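# Reassemble the aquarium canister filter with two arms

## Task

Rebuild the aquarium filter: seat both trays fully at the bottom of the canister, fit the rubber ring into the groove on the canister rim, and set the head on top so that both latches hook onto the canister with their levers raised. The filter must be left upright.

## Robot and tools

Robot: two seven-joint arms, left_arm and right_arm, each ending in a two-finger parallel gripper. The fingers point along the gripper's +z axis and open and close along its y axis. The reported hand point sits between the pads when they are shut; closed fingertips reach about 19 mm past it, fully open ones about 6 mm. The wrist motors are weak (forearm roll about 18.4 N m, wrist pitch 19.4, wrist roll 17.7), so heavy loads or pushing can make a wrist yield.

Frames: the scene frame has its origin on the table surface midway between the nominal arm bases, +z up, +x out over the table, and left_arm on the +y side (image left/right do not match these names). Actual bases: left_arm at (+0.021, +0.379, +0.050) m, right_arm at (-0.054, -0.348, +0.050) m, each turned slightly about z. Hand positions, orientations and targets in results are in each arm's own base frame. Fixed cameras and the table use the scene frame. Motion offsets run along the axes of that arm's current Hand target.

execute_actions(actions, cameras): actions is a list; each action is a table of up to 15 rows, one per 1/30 s step, and a short table repeats its final row to fill 15 steps (one action lasts 0.5 s). Every row has 16 numbers, all between -1 and 1, always for both arms: left dx, dy, dz, rx, ry, rz, gripper position, gripper speed, then the same eight for the right arm. The six pose numbers are an offset, not a pose: they are measured from the Hand target as it was when that action began, every row from that same start, so sending the same offset again moves further. Scale: 1.0 equals 0.6 m or 180 degrees; rx, ry, rz form one rotation vector. Sending six zeros re-requests the current Hand target. Gripper position is absolute: +1 fully open (85 mm), 0 about 45 mm, -1 shut, not linear; gripper speed -1 is about 20 mm/s, 0 about 85, +1 about 150. Faster, wider-start closes grip harder (roughly 100 N per pad slow, up to about 240 N fast). Images return only if actions is empty or cameras names some.

move(target, speed, blend, blocking, cameras): target is one 16-number row or a list of up to 15 rows, same layout and scale; each row's offsets count from the Hand target at the move's start, not from the previous row. The gripper follows a straight line; turns go the short way. speed is the path top speed in m/s, 0.002 to 0.5 (default 0.25), one value or one per target; rotation is capped at twice that in rad/s and at most 0.873 rad/s. blend (m) rounds corners between listed targets; 0 stops at each. blocking=false returns after about 0.5 s while the move runs. A move lasts at least 0.5 s and at most 10 s of path. Gripper number changes in later targets take effect on arrival. Moves do not avoid obstacles or the other arm. The extra move: line reports done, off_target, moving, held or fault, plus limits=paced (pose clipped) or limits=held (steps withheld).

wait(seconds 0 to 10) lets time pass with commands held. stop brakes a running move (fingers continue). zoom_image(camera, region [x0, y0, x1, y1] in pixels, at most 504 by 504) enlarges part of the latest image from cam_high, cam_low, cam_left_wrist or cam_right_wrist. clear_fault(arm) clears a reported torque fault on left_arm or right_arm. finished_scene(scene) ends the scene irreversibly; call it only once the filter is fully assembled and stable.

Results: end_effector_position (m) and end_effector_quat_wxyz per arm; Hand target (next offsets start from it; the gripper often rests a little short, and a new command, even zeros, asks again, otherwise add the gap as an offset); Tool commands; position_measured_pct (about 50 minus 50 times the finger position number); object_status (0 moving, 1 blocked while opening, 2 stopped on an object before the commanded position, i.e. a firm grip, 3 reached the commanded position or pads met, meaning nothing held or only a soft grip); motor_current_ma (near 1000 on a firm hold, near 0 in air); joint velocities, positions and torques; flange force along the gripper axes (includes held weight, noisy); motor temperatures. To grip, command a position narrower than the part and keep it; to release, command a few mm wider than the part. Leave a gripper unchanged by resending its last position and speed, since 0 is a real command.

Control notes: each step the commanded orientation is limited to 32 degrees from the measured one, and big wrist turns can swing the elbow. Arms are stiff: aiming a few mm beyond a solid contact presses hard; to relieve a push, command back past the gripper. The clearance check may hold commands that bring the arms close, but contact can still happen.

Avoid: dropping parts or releasing them while moving, letting anything fall far or leave the table, fast impacts, hard presses, pinching the other arm's fingers, and any contact between arms. A joint torque over its limit (104.5 N m for the big joints, 51.3 for the wrist ones) or a 5 degree deviation triggers a torque fault that halts the arm until clear_fault. Holding loads or straining heats motors; MOTOR HOT appears from 60 °C and at 75 °C the arm sags in an over-temperature stop for 30 to 60 s. Smooth, gentle, efficient motion is preferred.

Each tool is called as name(argument=value, ...) on one line, values as JSON.

## Session

execute_actions(actions=[])

Scene clock: 0.00 s.
left_arm: end_effector_position=(+0.2318, +0.0387, +0.2836) position_measured_pct=0.0 object_status=3 motor_current_ma=0 end_effector_quat_wxyz=(+0.609, -0.307, -0.645, -0.343) | right_arm: end_effector_position=(+0.3336, +0.2998, +0.1122) position_measured_pct=0.0 object_status=3 motor_current_ma=0 end_effector_quat_wxyz=(-0.080, +0.954, -0.064, +0.283)
Joint positions: left_arm=[0.357 0.843 0.111 1.806 -0.589 2.015 1.444] | right_arm=[-1.094 0.467 -0.005 2.286 1.603 0.454 1.969]
Joint velocities: within noise
Joint torques (N m): no reading
Motor temperatures (°C): left_arm=[39 35 33 36 38 42 50] | right_arm=[37 40 37 38 52 50 39]
Flange force (N): no reading
Hand target: left_arm +0.2318, +0.0387, +0.2836; +0.609, -0.307, -0.645, -0.343 | right_arm +0.3336, +0.2998, +0.1122; -0.080, +0.954, -0.064, +0.283
Tool commands: left_gripper/position=+1.0 left_gripper/speed=+1.0 right_gripper/position=+1.0 right_gripper/speed=+1.0

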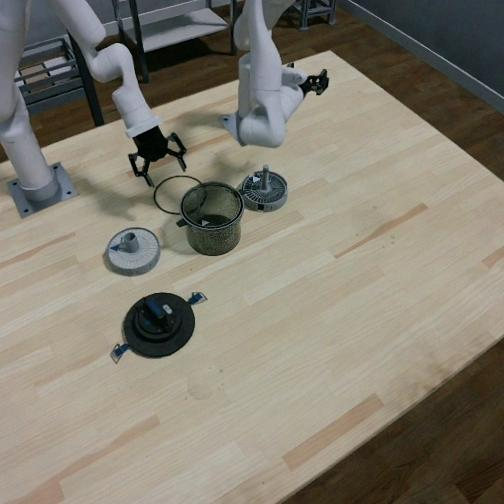

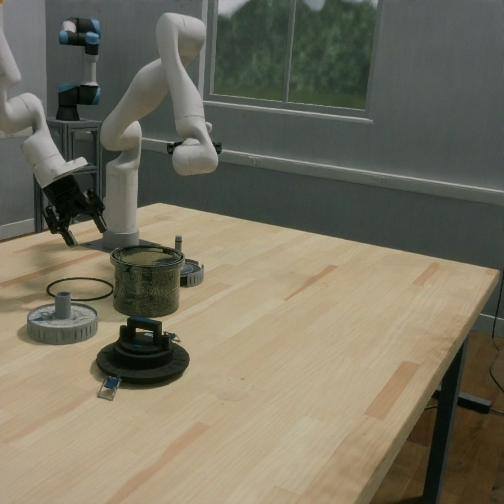

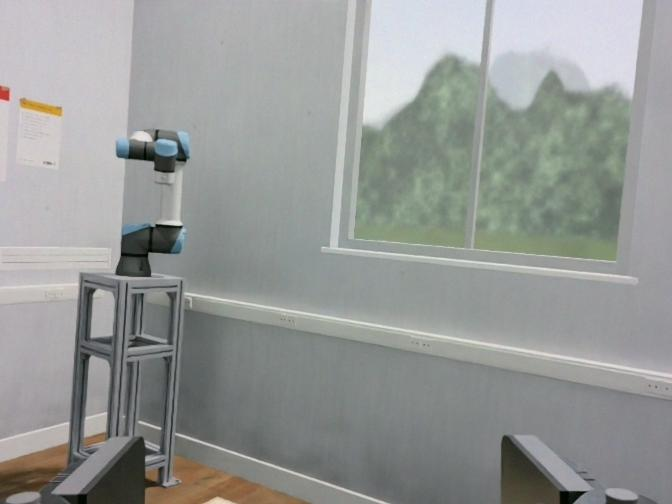

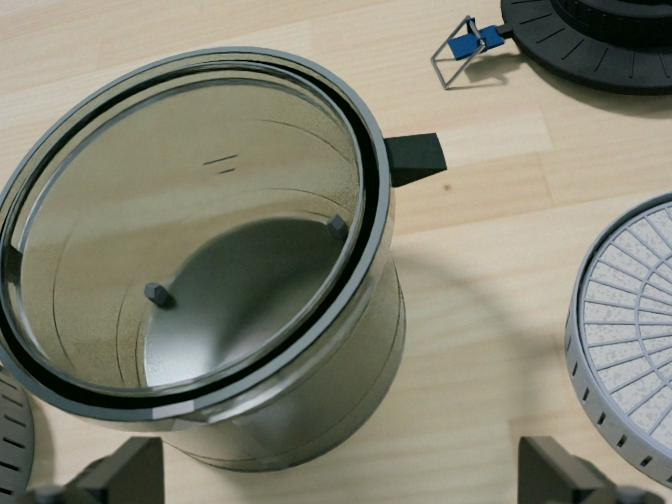

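zoom_image(camera="cam_high", region=[90, 150, 300, 370])

zoom_image(camera="cam_low", region=[10, 220, 220, 410])

zoom_image(camera="cam_high", region=[170, 160, 300, 270])

zoom_image(camera="cam_high", region=[95, 215, 215, 370])

zoom_image(camera="cam_low", region=[90, 230, 220, 400])

Scaled by 2.291.

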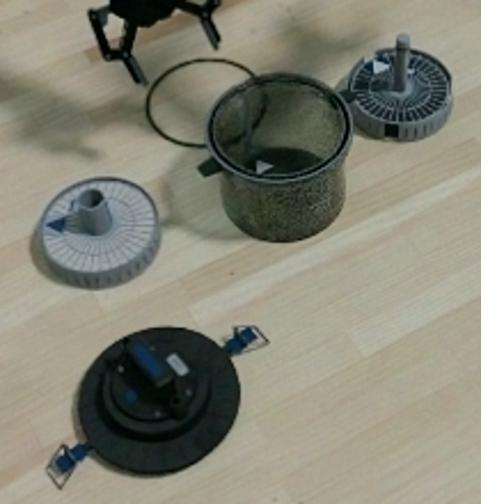

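Scaled by 2.400.

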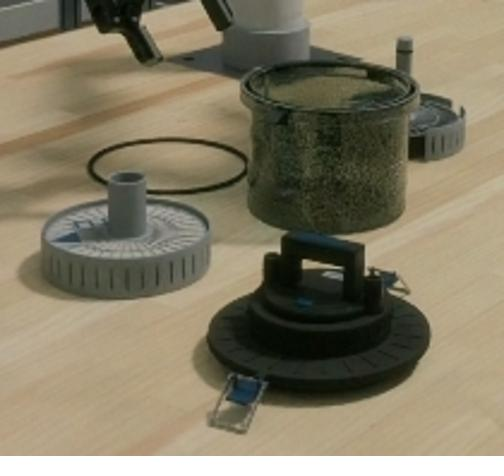

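Scaled by 3.877.

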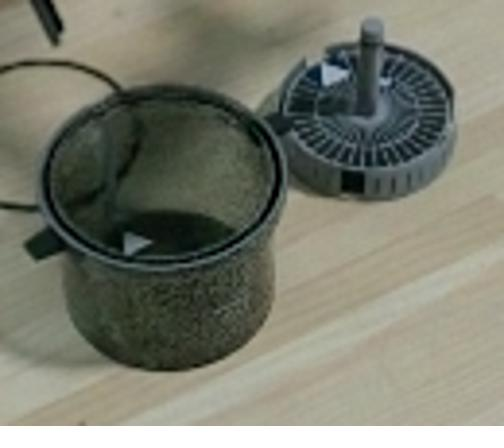

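Scaled by 3.252.

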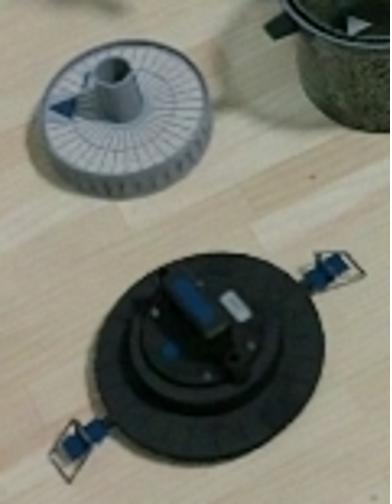

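Scaled by 2.965.

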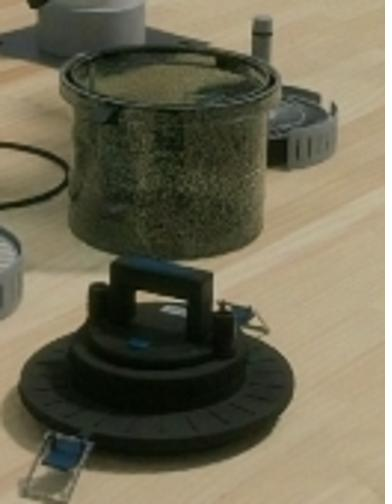

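zoom_image(camera="cam_right_wrist", region=[0, 30, 460, 480])

zoom_image(camera="cam_right_wrist", region=[400, 0, 672, 200])

zoom_image(camera="cam_right_wrist", region=[500, 180, 672, 500])

zoom_image(camera="cam_high", region=[235, 160, 295, 220])

zoom_image(camera="cam_low", region=[100, 230, 220, 330])

Scaled by 1.096.

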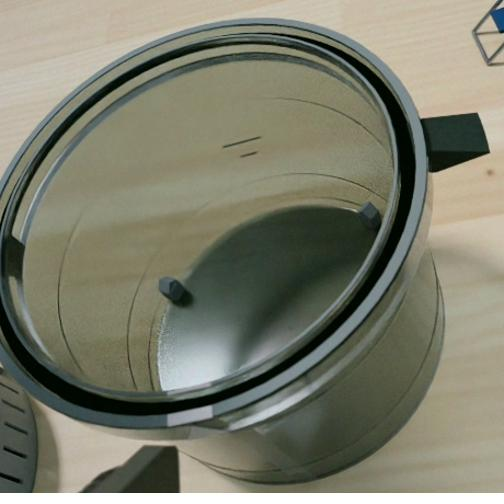

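Scaled by 1.853.

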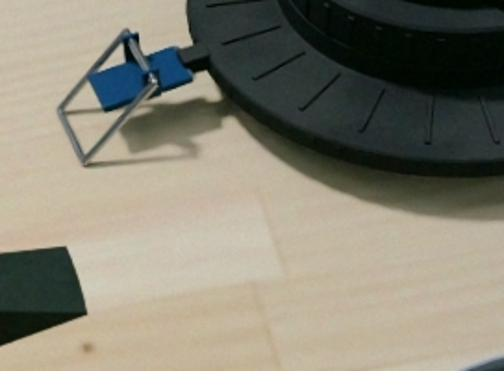

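Scaled by 1.575.

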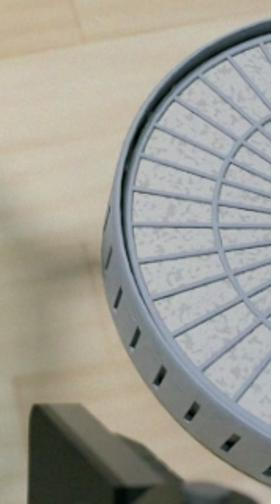

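Scaled by 8.400.

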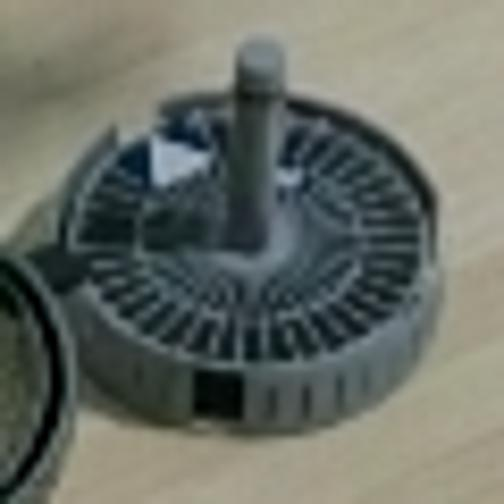

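Scaled by 4.200.

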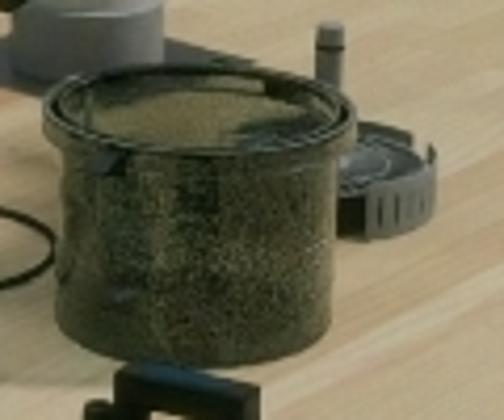

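move(target=[0,0,0,0,0,0,1,1,0.2238,-0.2130,-0.2878,-0.0518,-0.1829,-0.0414,1,1], cameras=["cam_right_wrist"])

Scene clock: 8.27 s.
left_arm: end_effector_position=(+0.2318, +0.0387, +0.2836) position_measured_pct=0.0 object_status=3 motor_current_ma=0 end_effector_quat_wxyz=(+0.609, -0.307, -0.645, -0.343) | right_arm: end_effector_position=(+0.3601, +0.3826, +0.3502) position_measured_pct=0.0 object_status=3 motor_current_ma=0 end_effector_quat_wxyz=(+0.001, +1.000, +0.000, +0.000)
Joint positions: left_arm=[0.357 0.843 0.111 1.806 -0.589 2.015 1.444] | right_arm=[-0.773 0.53 -0.18 1.001 0.092 1.619 3.789]
Joint torques (N m): left_arm=[0.03 -17.79 0.84 -2.42 -0.31 2.94 -0.19] | right_arm=[-0.4 -18.54 -1.75 -10.5 -0.36 -0.19 0.4]
Flange force (N): left_arm=[-1.9 -0.4 2.0] | right_arm=[-5.8 6.4 4.4]
Hand target: left_arm +0.2318, +0.0387, +0.2836; +0.609, -0.307, -0.645, -0.343 | right_arm +0.3601, +0.3826, +0.3502; +0.001, +1.000, +0.000, +0.000
Off the commanded pose: left_arm 0.000 m, 0 deg | right_arm 0.000 m, 0 deg.
move: done; limits=paced
camera_calibration:
cam_right_wrist: T_world_to_cam=[[-0.0026229, -0.999975, -0.00657965, 0.386819], [-0.999995, 0.00261064, 0.00187067, 0.414873], [-0.00185344, 0.00658452, -0.999977, 0.491547], [0, 0, 0, 1]] pos_world=[0.416797, 0.38249, 0.493304]
Images, in order (width x height): cam_right_wrist 672x504.

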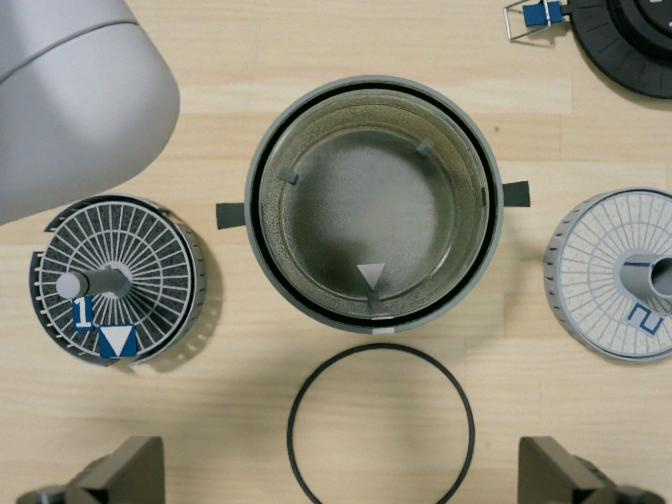

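zoom_image(camera="cam_right_wrist", region=[20, 180, 240, 380])

zoom_image(camera="cam_right_wrist", region=[210, 60, 540, 350])

zoom_image(camera="cam_right_wrist", region=[530, 170, 672, 370])

zoom_image(camera="cam_right_wrist", region=[480, 0, 672, 120])

Scaled by 2.291.

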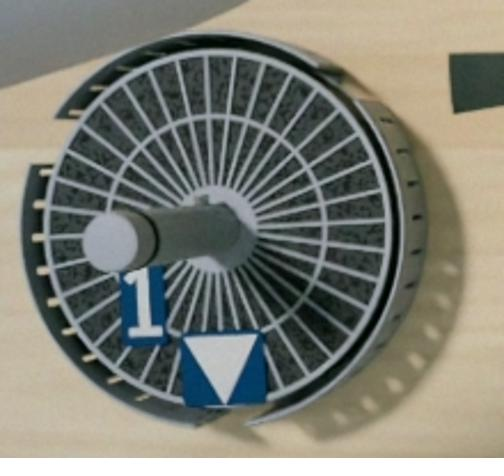

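Scaled by 1.527.

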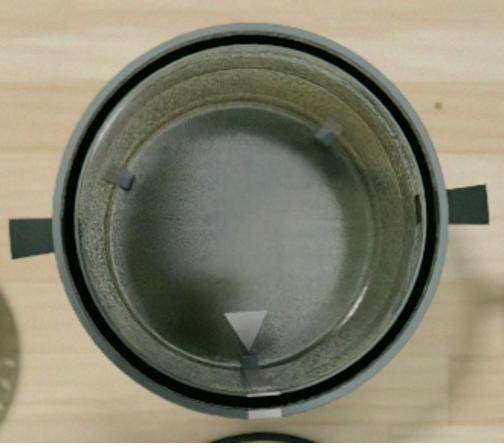

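Scaled by 2.520.

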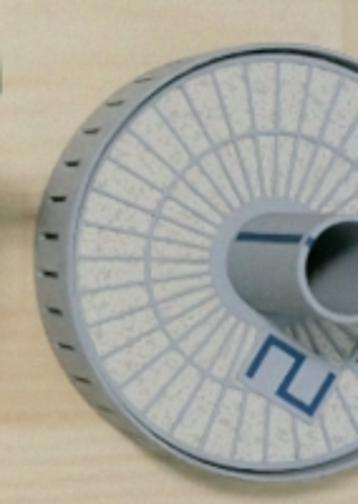

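Scaled by 2.625.

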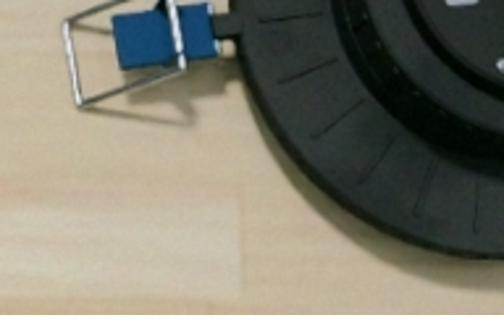

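move(target=[0,0,0,0,0,0,1,1,0.122,0.4,0.05,0,0,0,1,1], cameras=["cam_right_wrist","cam_high"])

zoom_image(camera="cam_right_wrist", region=[150, 220, 420, 490])

zoom_image(camera="cam_right_wrist", region=[200, 0, 480, 220])

Scene clock: 11.63 s.
left_arm: end_effector_position=(+0.2318, +0.0387, +0.2836) position_measured_pct=0.0 object_status=3 motor_current_ma=0 end_effector_quat_wxyz=(+0.609, -0.307, -0.645, -0.343) | right_arm: end_effector_position=(+0.4334, +0.1426, +0.3204) position_measured_pct=0.0 object_status=3 motor_current_ma=0 end_effector_quat_wxyz=(+0.001, +1.000, +0.000, +0.000)
Joint positions: left_arm=[0.357 0.843 0.111 1.806 -0.589 2.015 1.444] | right_arm=[-0.307 0.354 -0.097 1.37 0.035 1.42 4.309]
Joint torques (N m): left_arm=[-0.03 -17.72 0.88 -2.45 -0.26 2.99 -0.18] | right_arm=[-0.67 -15.22 -1.48 -10.25 -0.33 -0.17 0.4]
Flange force (N): left_arm=[-1.8 -0.4 2.3] | right_arm=[-5.6 2.8 2.6]
Hand target: left_arm +0.2318, +0.0387, +0.2836; +0.609, -0.307, -0.645, -0.343 | right_arm +0.4335, +0.1426, +0.3204; +0.001, +1.000, +0.000, +0.000
Off the commanded pose: left_arm 0.000 m, 0 deg | right_arm 0.000 m, 0 deg.
move: done
camera_calibration:
cam_right_wrist: T_world_to_cam=[[-0.00262118, -0.999976, -0.00647941, 0.146874], [-0.999995, 0.00260846, 0.00197039, 0.488809], [-0.00195344, 0.00648454, -0.999977, 0.463526], [0, 0, 0, 1]] pos_world=[0.490096, 0.142589, 0.463504]
Images, in order (width x height): cam_high 504x504, cam_right_wrist 672x504.

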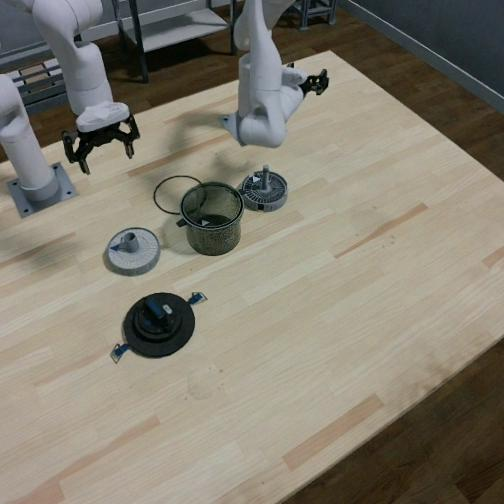

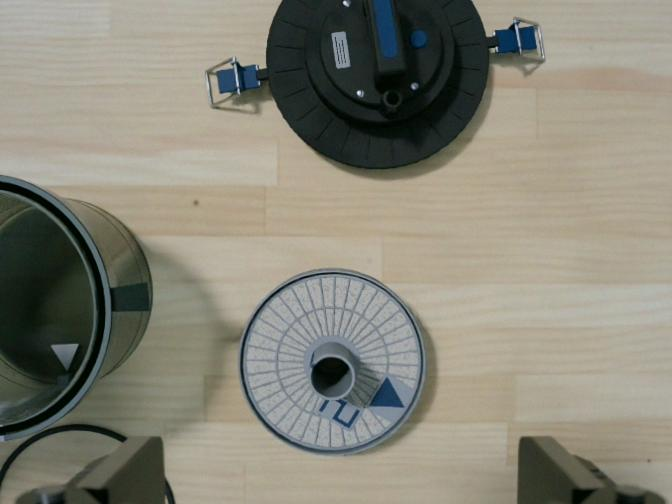

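Scaled by 1.867.

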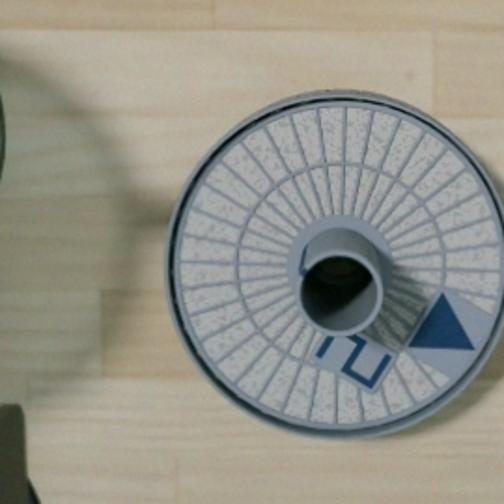

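Scaled by 1.800.

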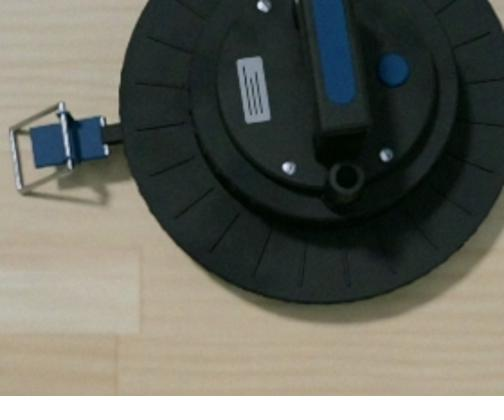

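move(target=[0,0,0,0,0,0,1,1,0.22,0.05,0.1,0,0,0,1,1], cameras=["cam_right_wrist"])

zoom_image(camera="cam_right_wrist", region=[160, 60, 560, 360])

zoom_image(camera="cam_right_wrist", region=[130, 160, 290, 300])

zoom_image(camera="cam_right_wrist", region=[440, 100, 600, 240])

Scene clock: 15.20 s.
left_arm: end_effector_position=(+0.2318, +0.0387, +0.2836) position_measured_pct=0.0 object_status=3 motor_current_ma=0 end_effector_quat_wxyz=(+0.609, -0.307, -0.645, -0.343) | right_arm: end_effector_position=(+0.5655, +0.1126, +0.2605) position_measured_pct=0.0 object_status=3 motor_current_ma=0 end_effector_quat_wxyz=(+0.001, +1.000, +0.000, +0.000)
Joint positions: left_arm=[0.357 0.843 0.111 1.806 -0.589 2.015 1.444] | right_arm=[-0.213 0.68 -0.059 1.019 0.038 1.444 4.45]
Joint torques (N m): left_arm=[0 -17.73 0.84 -2.4 -0.25 2.99 -0.18] | right_arm=[-0.41 -21.33 -1.31 -9.76 -0.39 -0.12 0.41]
Flange force (N): left_arm=[-1.8 -0.3 2.1] | right_arm=[-4.9 1.0 1.3]
Hand target: left_arm +0.2318, +0.0387, +0.2836; +0.609, -0.307, -0.645, -0.343 | right_arm +0.5655, +0.1126, +0.2605; +0.001, +1.000, +0.000, +0.000
Off the commanded pose: left_arm 0.000 m, 0 deg | right_arm 0.000 m, 0 deg.
move: done
camera_calibration:
cam_right_wrist: T_world_to_cam=[[-0.00262054, -0.999976, -0.00647968, 0.116832], [-0.999995, 0.00260847, 0.0018704, 0.621045], [-0.00185345, 0.00648455, -0.999977, 0.404018], [0, 0, 0, 1]] pos_world=[0.622097, 0.112589, 0.403604]
Images, in order (width x height): cam_right_wrist 672x504.

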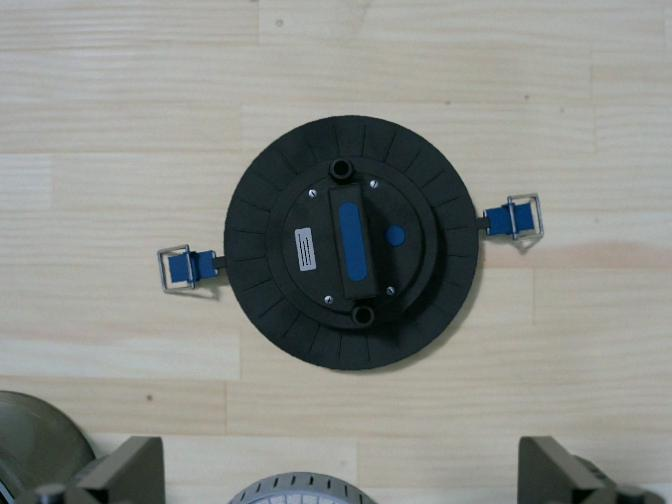

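Scaled by 1.260.

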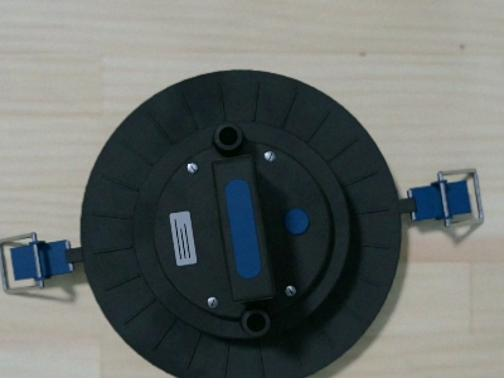

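Scaled by 3.150.

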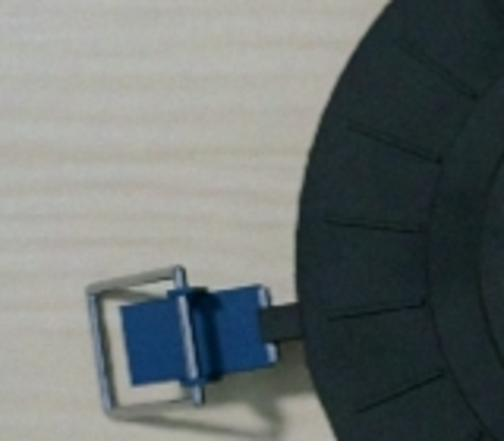

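Scaled by 3.150.

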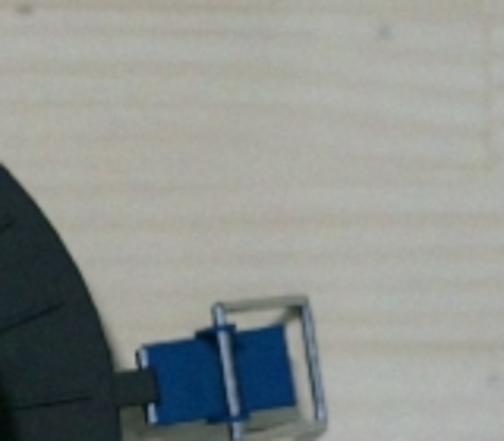

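execute_actions(actions=[], cameras=["cam_low","cam_high"])

zoom_image(camera="cam_low", region=[90, 365, 140, 405])

zoom_image(camera="cam_low", region=[90, 310, 200, 400])

zoom_image(camera="cam_low", region=[20, 285, 105, 350])

zoom_image(camera="cam_low", region=[105, 240, 215, 325])

Scene clock: 16.47 s.
left_arm: end_effector_position=(+0.2318, +0.0387, +0.2836) position_measured_pct=0.0 object_status=3 motor_current_ma=0 end_effector_quat_wxyz=(+0.609, -0.307, -0.645, -0.343) | right_arm: end_effector_position=(+0.5655, +0.1126, +0.2605) position_measured_pct=0.0 object_status=3 motor_current_ma=0 end_effector_quat_wxyz=(+0.001, +1.000, +0.000, +0.000)
Joint positions: left_arm=[0.357 0.843 0.111 1.806 -0.589 2.015 1.444] | right_arm=[-0.213 0.68 -0.059 1.019 0.038 1.444 4.45]
Joint velocities: within noise
Joint torques (N m): left_arm=[0.08 -17.69 0.85 -2.34 -0.19 3 -0.21] | right_arm=[-0.37 -21.12 -1.32 -10.23 -0.39 -0.2 0.37]
Motor temperatures (°C): left_arm=[39 35 33 36 38 42 50] | right_arm=[37 40 37 37 52 50 39]
Flange force (N): left_arm=[-1.8 0.0 2.1] | right_arm=[-7.6 1.6 2.2]
Hand target: left_arm +0.2318, +0.0387, +0.2836; +0.609, -0.307, -0.645, -0.343 | right_arm +0.5655, +0.1126, +0.2605; +0.001, +1.000, +0.000, +0.000
Tool commands: left_gripper/position=+1.0 left_gripper/speed=+1.0 right_gripper/position=+1.0 right_gripper/speed=+1.0
Off the commanded pose: left_arm 0.000 m, 0 deg | right_arm 0.000 m, 0 deg.
Images, in order (width x height): cam_high 504x504, cam_low 504x504.

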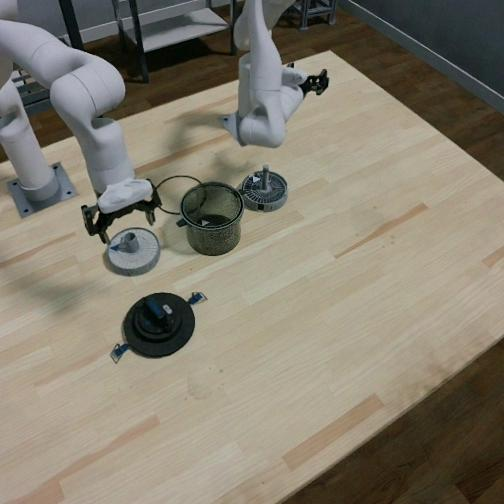

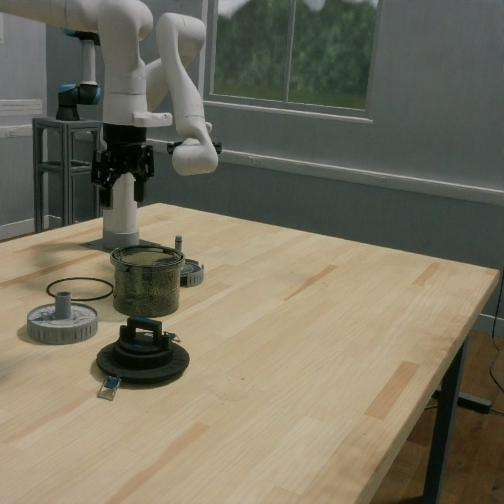

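Scaled by 10.080.

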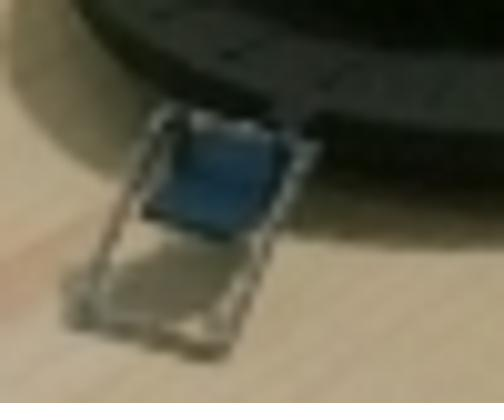

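Scaled by 4.582.

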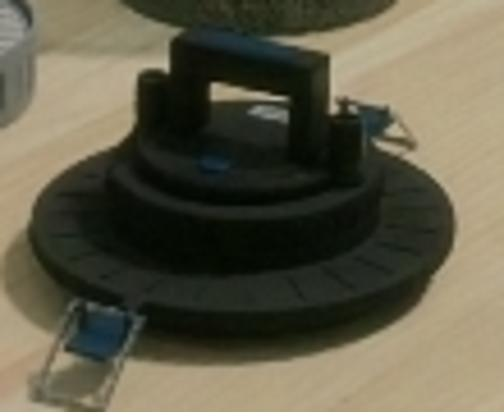

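Scaled by 5.929.

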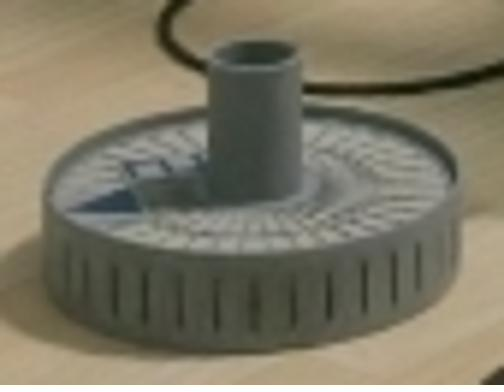

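Scaled by 4.582.

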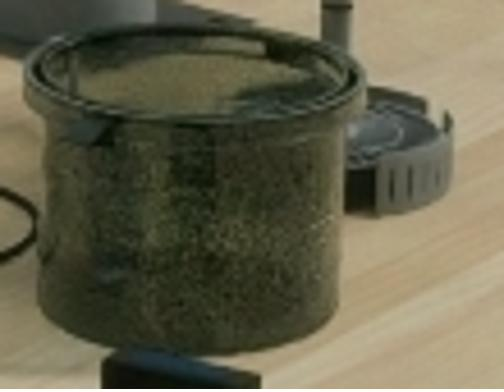

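move(target=[0.0793,-0.1242,-0.3115,-0.1347,-0.4823,0.1712,1,1,0,0,0,0,0,0,1,1], cameras=["cam_left_wrist","cam_high"])

Scene clock: 25.40 s.
left_arm: end_effector_position=(+0.2755, -0.1580, +0.3298) position_measured_pct=0.0 object_status=3 motor_current_ma=0 end_effector_quat_wxyz=(-0.001, +0.707, +0.707, +0.001) | right_arm: end_effector_position=(+0.5655, +0.1126, +0.2605) position_measured_pct=0.0 object_status=3 motor_current_ma=0 end_effector_quat_wxyz=(+0.001, +1.000, +0.000, +0.000)
Joint positions: left_arm=[0.072 0.013 0.38 1.765 -0.007 1.365 0.455] | right_arm=[-0.213 0.68 -0.059 1.019 0.038 1.444 4.45]
Joint torques (N m): left_arm=[-0.17 -8.81 1.01 -9.45 0.13 0.16 -0.27] | right_arm=[-0.37 -21.07 -1.35 -10.21 -0.39 -0.21 0.38]
Flange force (N): left_arm=[0.3 0.1 2.3] | right_arm=[-7.6 1.5 2.1]
Hand target: left_arm +0.2755, -0.1580, +0.3298; -0.001, +0.707, +0.707, +0.001 | right_arm +0.5655, +0.1126, +0.2605; +0.001, +1.000, +0.000, +0.000
Off the commanded pose: left_arm 0.000 m, 0 deg | right_arm 0.000 m, 0 deg.
move: done
camera_calibration:
cam_left_wrist: T_world_to_cam=[[0.99939, 0.0164527, 0.0308206, -0.287626], [0.0161929, -0.999831, 0.00866033, -0.11024], [0.0309579, -0.00815597, -0.999487, 0.469243], [0, 0, 0, 1]] pos_world=[0.274709, -0.101663, 0.478822]
Images, in order (width x height): cam_high 504x504, cam_left_wrist 672x504.

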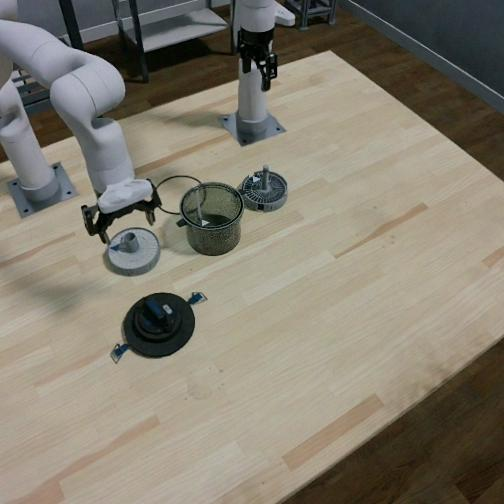

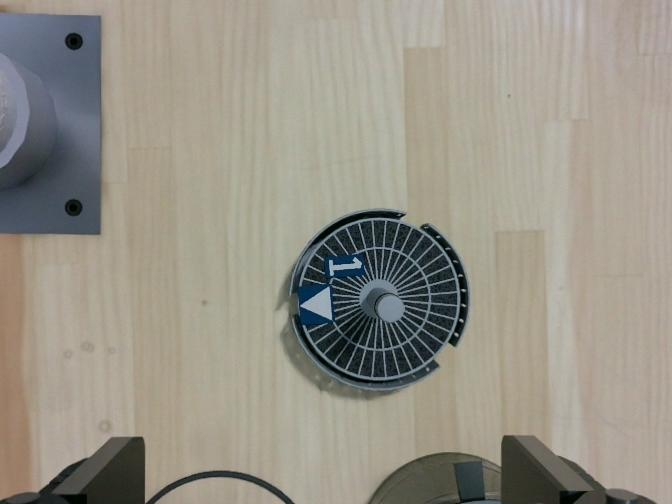

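move(target=[0.0267,0.0817,0.283,0,0,0,1,1,0,0,0,0,0,0,1,1], cameras=["cam_left_wrist"])

Scene clock: 28.53 s.
left_arm: end_effector_position=(+0.3245, -0.1416, +0.1601) position_measured_pct=0.0 object_status=3 motor_current_ma=0 end_effector_quat_wxyz=(-0.001, +0.707, +0.707, +0.001) | right_arm: end_effector_position=(+0.5655, +0.1126, +0.2605) position_measured_pct=0.0 object_status=3 motor_current_ma=0 end_effector_quat_wxyz=(+0.001, +1.000, +0.000, +0.000)
Joint positions: left_arm=[0.078 0.312 0.335 2.034 -0.141 0.818 0.496] | right_arm=[-0.213 0.68 -0.059 1.019 0.038 1.444 4.45]
Joint torques (N m): left_arm=[0.24 -12.67 1.96 -7.24 -0.08 -0.01 -0.46] | right_arm=[-0.43 -21.08 -1.36 -10.21 -0.39 -0.22 0.4]
Flange force (N): left_arm=[0.0 -0.9 2.6] | right_arm=[-7.6 1.6 2.1]
Hand target: left_arm +0.3245, -0.1416, +0.1601; -0.001, +0.707, +0.707, +0.001 | right_arm +0.5655, +0.1126, +0.2605; +0.001, +1.000, +0.000, +0.000
Off the commanded pose: left_arm 0.000 m, 0 deg | right_arm 0.000 m, 0 deg.
move: done
camera_calibration:
cam_left_wrist: T_world_to_cam=[[0.99939, 0.0164558, 0.0308189, -0.331635], [0.0161929, -0.999831, 0.00876034, -0.0931977], [0.0309579, -0.00825594, -0.999487, 0.298238], [0, 0, 0, 1]] pos_world=[0.323709, -0.0852623, 0.309122]
Images, in order (width x height): cam_left_wrist 672x504.

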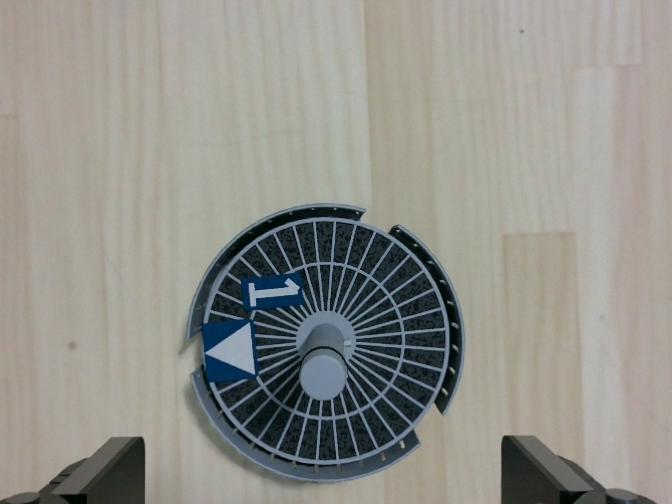

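move(target=[0.005,0.0025,0.225,0,0,0,1,1,0,0,0,0,0,0,1,1], speed=0.12, cameras=["cam_left_wrist","cam_high","cam_low"])

zoom_image(camera="cam_high", region=[220, 120, 310, 230])

zoom_image(camera="cam_low", region=[140, 200, 230, 310])

Scene clock: 33.13 s.
left_arm: end_effector_position=(+0.3261, -0.1384, +0.0251) position_measured_pct=0.0 object_status=3 motor_current_ma=0 end_effector_quat_wxyz=(-0.001, +0.707, +0.707, +0.001) | right_arm: end_effector_position=(+0.5655, +0.1126, +0.2605) position_measured_pct=0.0 object_status=3 motor_current_ma=0 end_effector_quat_wxyz=(+0.001, +1.000, +0.000, +0.000)
Joint positions: left_arm=[0.192 0.62 0.192 2.17 -0.311 0.377 0.641] | right_arm=[-0.213 0.68 -0.059 1.019 0.038 1.444 4.45]
Joint torques (N m): left_arm=[0.28 -15.33 1.81 -3.82 0.23 0.12 -0.11] | right_arm=[-0.39 -21.1 -1.31 -10.19 -0.39 -0.21 0.4]
Flange force (N): left_arm=[1.3 -1.9 3.1] | right_arm=[-7.4 1.5 2.1]
Hand target: left_arm +0.3261, -0.1384, +0.0251; -0.001, +0.707, +0.707, +0.001 | right_arm +0.5655, +0.1126, +0.2605; +0.001, +1.000, +0.000, +0.000
Off the commanded pose: left_arm 0.000 m, 0 deg | right_arm 0.000 m, 0 deg.
move: done
camera_calibration:
cam_left_wrist: T_world_to_cam=[[0.99939, 0.0164558, 0.0308189, -0.329027], [0.0161929, -0.999831, 0.00876034, -0.0887399], [0.0309579, -0.00825594, -0.999487, 0.163288], [0, 0, 0, 1]] pos_world=[0.325209, -0.0819623, 0.174122]
Images, in order (width x height): cam_high 504x504, cam_low 504x504, cam_left_wrist 672x504.

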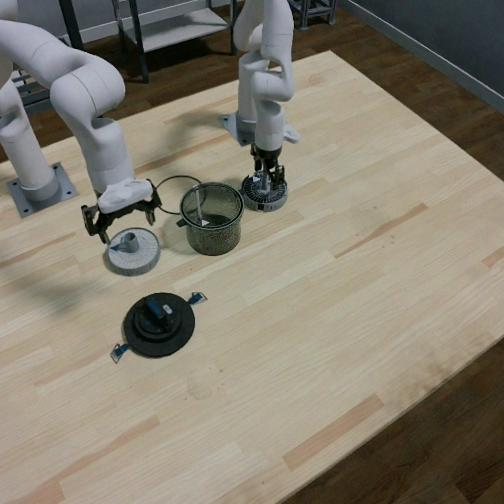

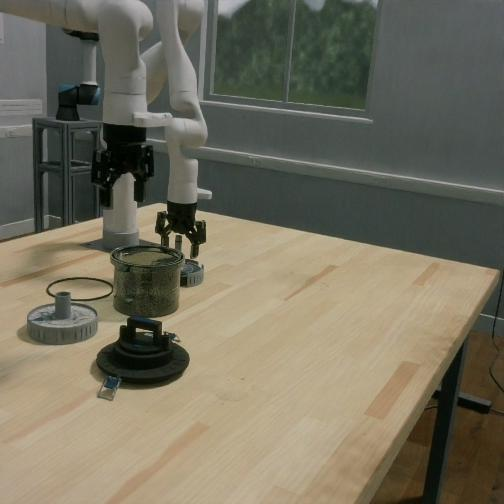

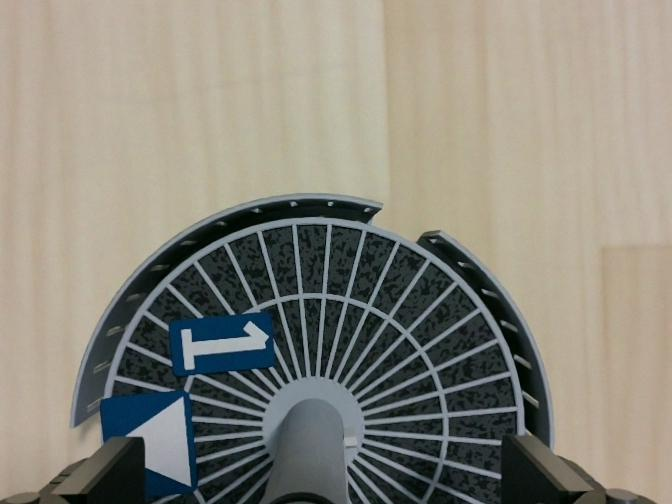

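Scaled by 4.582.

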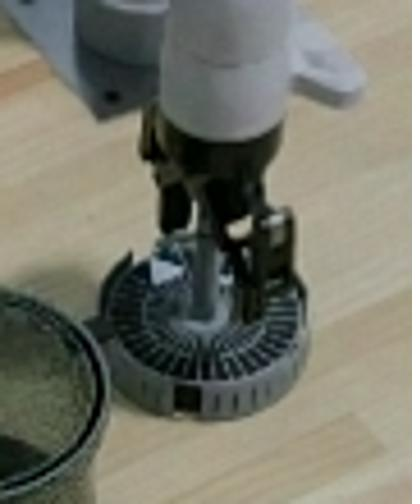

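Scaled by 4.582.

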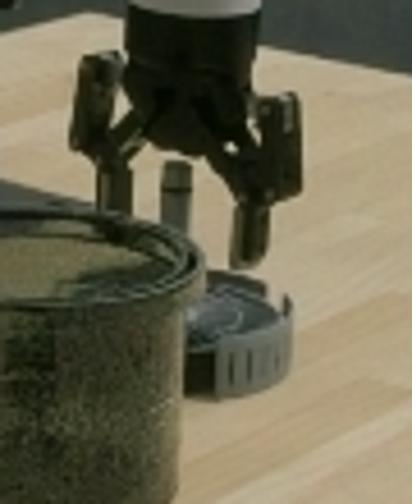

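move(target=[0,0,0,0,0,0,-0.78,-1,0,0,0,0,0,0,1,1], cameras=["cam_left_wrist"])

Scene clock: 37.90 s.
left_arm: end_effector_position=(+0.3261, -0.1384, +0.0251) position_measured_pct=80.1 object_status=0 motor_current_ma=1000 end_effector_quat_wxyz=(-0.001, +0.707, +0.707, +0.001) | right_arm: end_effector_position=(+0.5655, +0.1126, +0.2605) position_measured_pct=0.0 object_status=3 motor_current_ma=0 end_effector_quat_wxyz=(+0.001, +1.000, +0.000, +0.000)
Joint positions: left_arm=[0.192 0.62 0.192 2.171 -0.311 0.377 0.641] | right_arm=[-0.213 0.68 -0.059 1.019 0.038 1.444 4.45]
Joint torques (N m): left_arm=[-0.06 -7.26 1.52 -2.66 0.28 -0.08 -0.24] | right_arm=[-0.4 -21.09 -1.31 -10.23 -0.39 -0.2 0.4]
Flange force (N): left_arm=[1.8 -6.6 -18.8] | right_arm=[-7.7 1.6 2.2]
Hand target: left_arm +0.3261, -0.1384, +0.0251; -0.001, +0.707, +0.707, +0.001 | right_arm +0.5655, +0.1126, +0.2605; +0.001, +1.000, +0.000, +0.000
Off the commanded pose: left_arm 0.000 m, 0 deg | right_arm 0.000 m, 0 deg.
move: done
camera_calibration:
cam_left_wrist: T_world_to_cam=[[0.99939, 0.0164558, 0.0308189, -0.329027], [0.0161929, -0.999831, 0.00876034, -0.0887399], [0.0309579, -0.00825594, -0.999487, 0.163288], [0, 0, 0, 1]] pos_world=[0.325209, -0.0819623, 0.174122]
Images, in order (width x height): cam_left_wrist 672x504.

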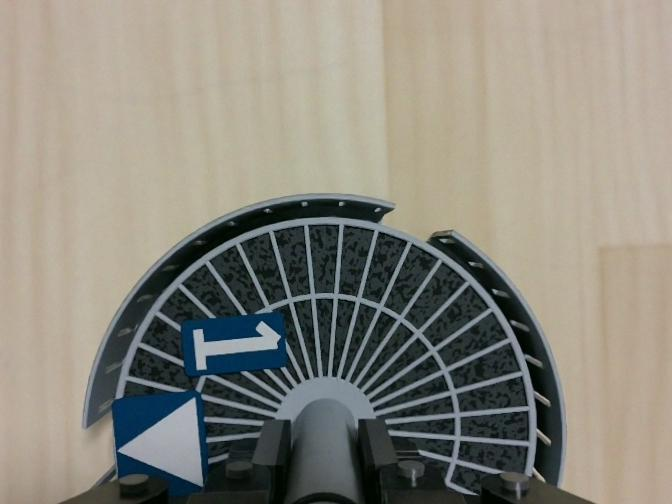

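move(target=[0,0,-0.33,0,0,0,-0.78,-1,0,0,0,0,0,0,1,1], speed=0.1, cameras=["cam_left_wrist","cam_low","cam_high"])

zoom_image(camera="cam_low", region=[140, 160, 240, 310])

Scene clock: 41.03 s.
left_arm: end_effector_position=(+0.3260, -0.1388, +0.2231) position_measured_pct=80.1 object_status=2 motor_current_ma=1000 end_effector_quat_wxyz=(-0.001, +0.707, +0.707, +0.001) | right_arm: end_effector_position=(+0.5655, +0.1126, +0.2605) position_measured_pct=0.0 object_status=3 motor_current_ma=0 end_effector_quat_wxyz=(+0.001, +1.000, +0.000, +0.000)
Joint positions: left_arm=[0.033 0.209 0.362 1.922 -0.088 1.026 0.435] | right_arm=[-0.213 0.68 -0.059 1.019 0.038 1.444 4.45]
Joint torques (N m): left_arm=[-0.01 -12.18 1.8 -9.1 0.18 0.23 -0.27] | right_arm=[-0.42 -21.09 -1.33 -10.21 -0.41 -0.19 0.4]
Flange force (N): left_arm=[0.5 -1.3 5.2] | right_arm=[-7.6 1.6 2.2]
Hand target: left_arm +0.3260, -0.1388, +0.2231; -0.001, +0.707, +0.707, +0.001 | right_arm +0.5655, +0.1126, +0.2605; +0.001, +1.000, +0.000, +0.000
Off the commanded pose: left_arm 0.000 m, 0 deg | right_arm 0.000 m, 0 deg.
move: done
camera_calibration:
cam_left_wrist: T_world_to_cam=[[0.99939, 0.0164558, 0.0308189, -0.335123], [0.0161929, -0.999831, 0.00876034, -0.0908744], [0.0309579, -0.00825594, -0.999487, 0.361183], [0, 0, 0, 1]] pos_world=[0.325209, -0.0823623, 0.372122]
Images, in order (width x height): cam_high 504x504, cam_low 504x504, cam_left_wrist 672x504.

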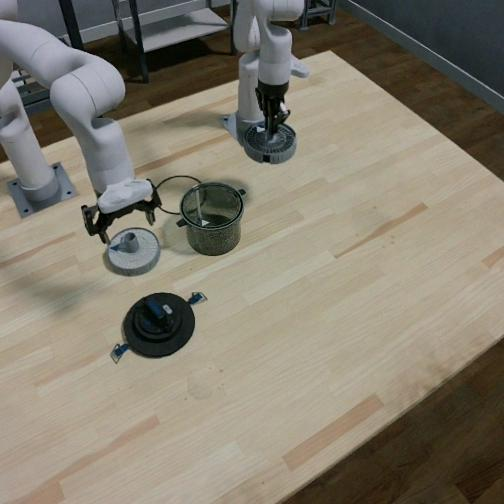

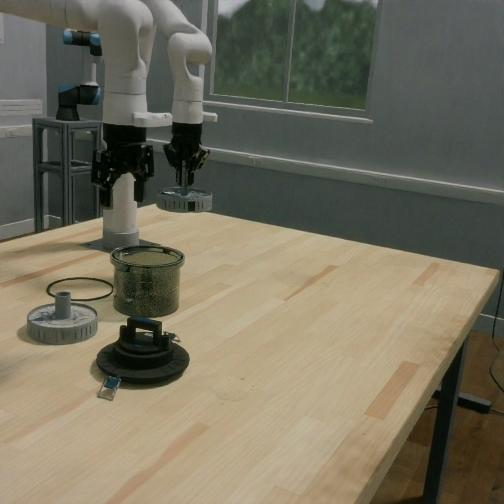

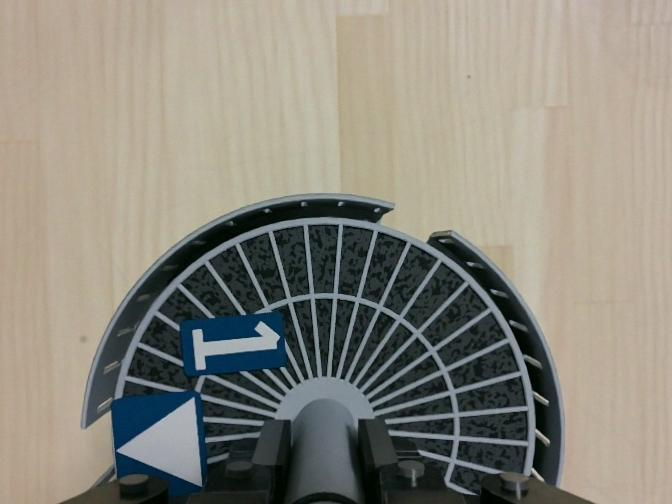

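Scaled by 3.360.

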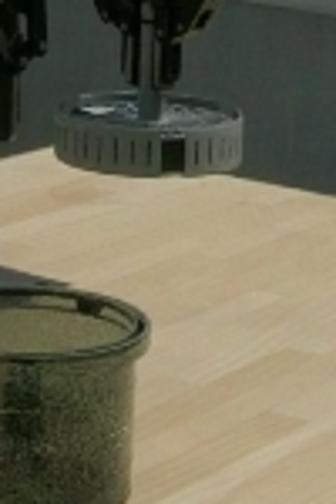

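move(target=[-0.332,0.0967,0,0,0,0,-0.78,-1,0,0,0,0,0,0,1,1], speed=0.2, cameras=["cam_left_wrist","cam_low","cam_high"])

zoom_image(camera="cam_low", region=[90, 190, 210, 330])

zoom_image(camera="cam_high", region=[160, 120, 270, 260])

Scene clock: 44.87 s.
left_arm: end_effector_position=(+0.3842, -0.3379, +0.2227) position_measured_pct=80.1 object_status=2 motor_current_ma=1000 end_effector_quat_wxyz=(-0.001, +0.707, +0.707, +0.001) | right_arm: end_effector_position=(+0.5655, +0.1126, +0.2605) position_measured_pct=0.0 object_status=3 motor_current_ma=0 end_effector_quat_wxyz=(+0.001, +1.000, +0.000, +0.000)
Joint positions: left_arm=[0.427 0.57 0.417 1.4 -0.236 1.222 0.867] | right_arm=[-0.213 0.68 -0.059 1.019 0.038 1.444 4.45]
Joint torques (N m): left_arm=[0.11 -19.59 3.32 -9.37 0.31 0.31 -0.21] | right_arm=[-0.39 -21.08 -1.34 -10.22 -0.41 -0.21 0.39]
Flange force (N): left_arm=[1.3 -1.7 4.2] | right_arm=[-7.6 1.6 2.2]
Hand target: left_arm +0.3843, -0.3379, +0.2227; -0.001, +0.707, +0.707, +0.001 | right_arm +0.5655, +0.1126, +0.2605; +0.001, +1.000, +0.000, +0.000
Off the commanded pose: left_arm 0.000 m, 0 deg | right_arm 0.000 m, 0 deg.
move: done
camera_calibration:
cam_left_wrist: T_world_to_cam=[[0.99939, 0.0164589, 0.0308173, -0.389997], [0.0161929, -0.99983, 0.00886034, -0.290916], [0.0309578, -0.00835591, -0.999486, 0.35731], [0, 0, 0, 1]] pos_world=[0.383409, -0.281462, 0.371722]
Images, in order (width x height): cam_high 504x504, cam_low 504x504, cam_left_wrist 672x504.

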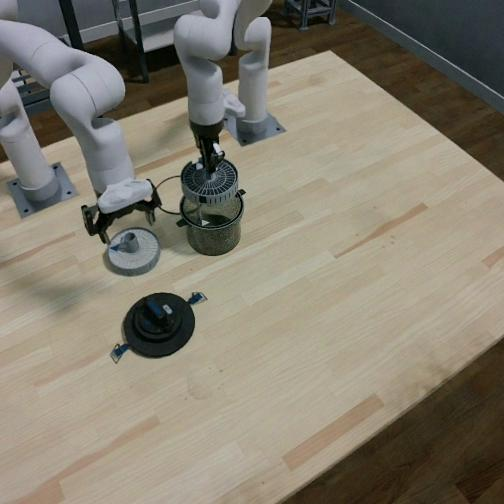

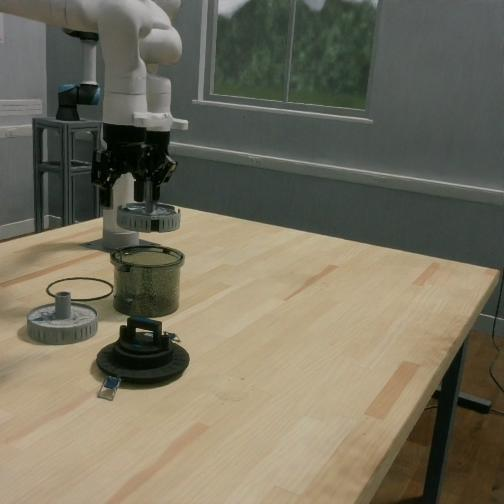

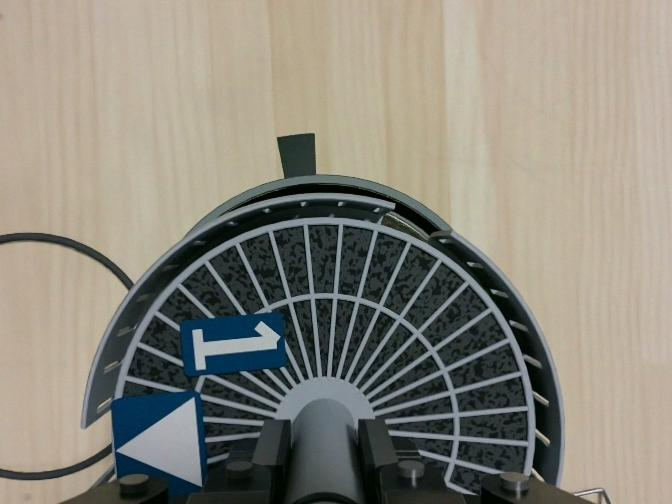

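Scaled by 3.600.

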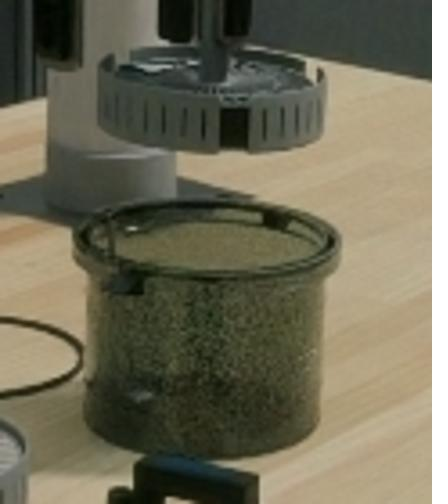

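Scaled by 3.600.

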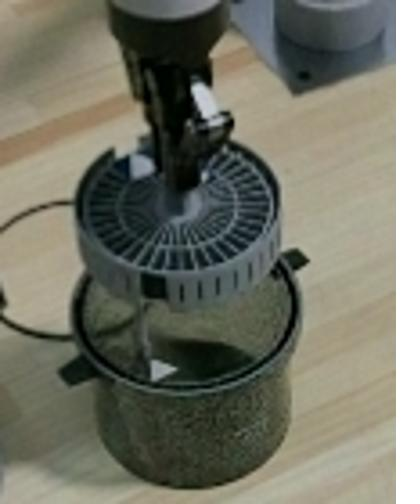

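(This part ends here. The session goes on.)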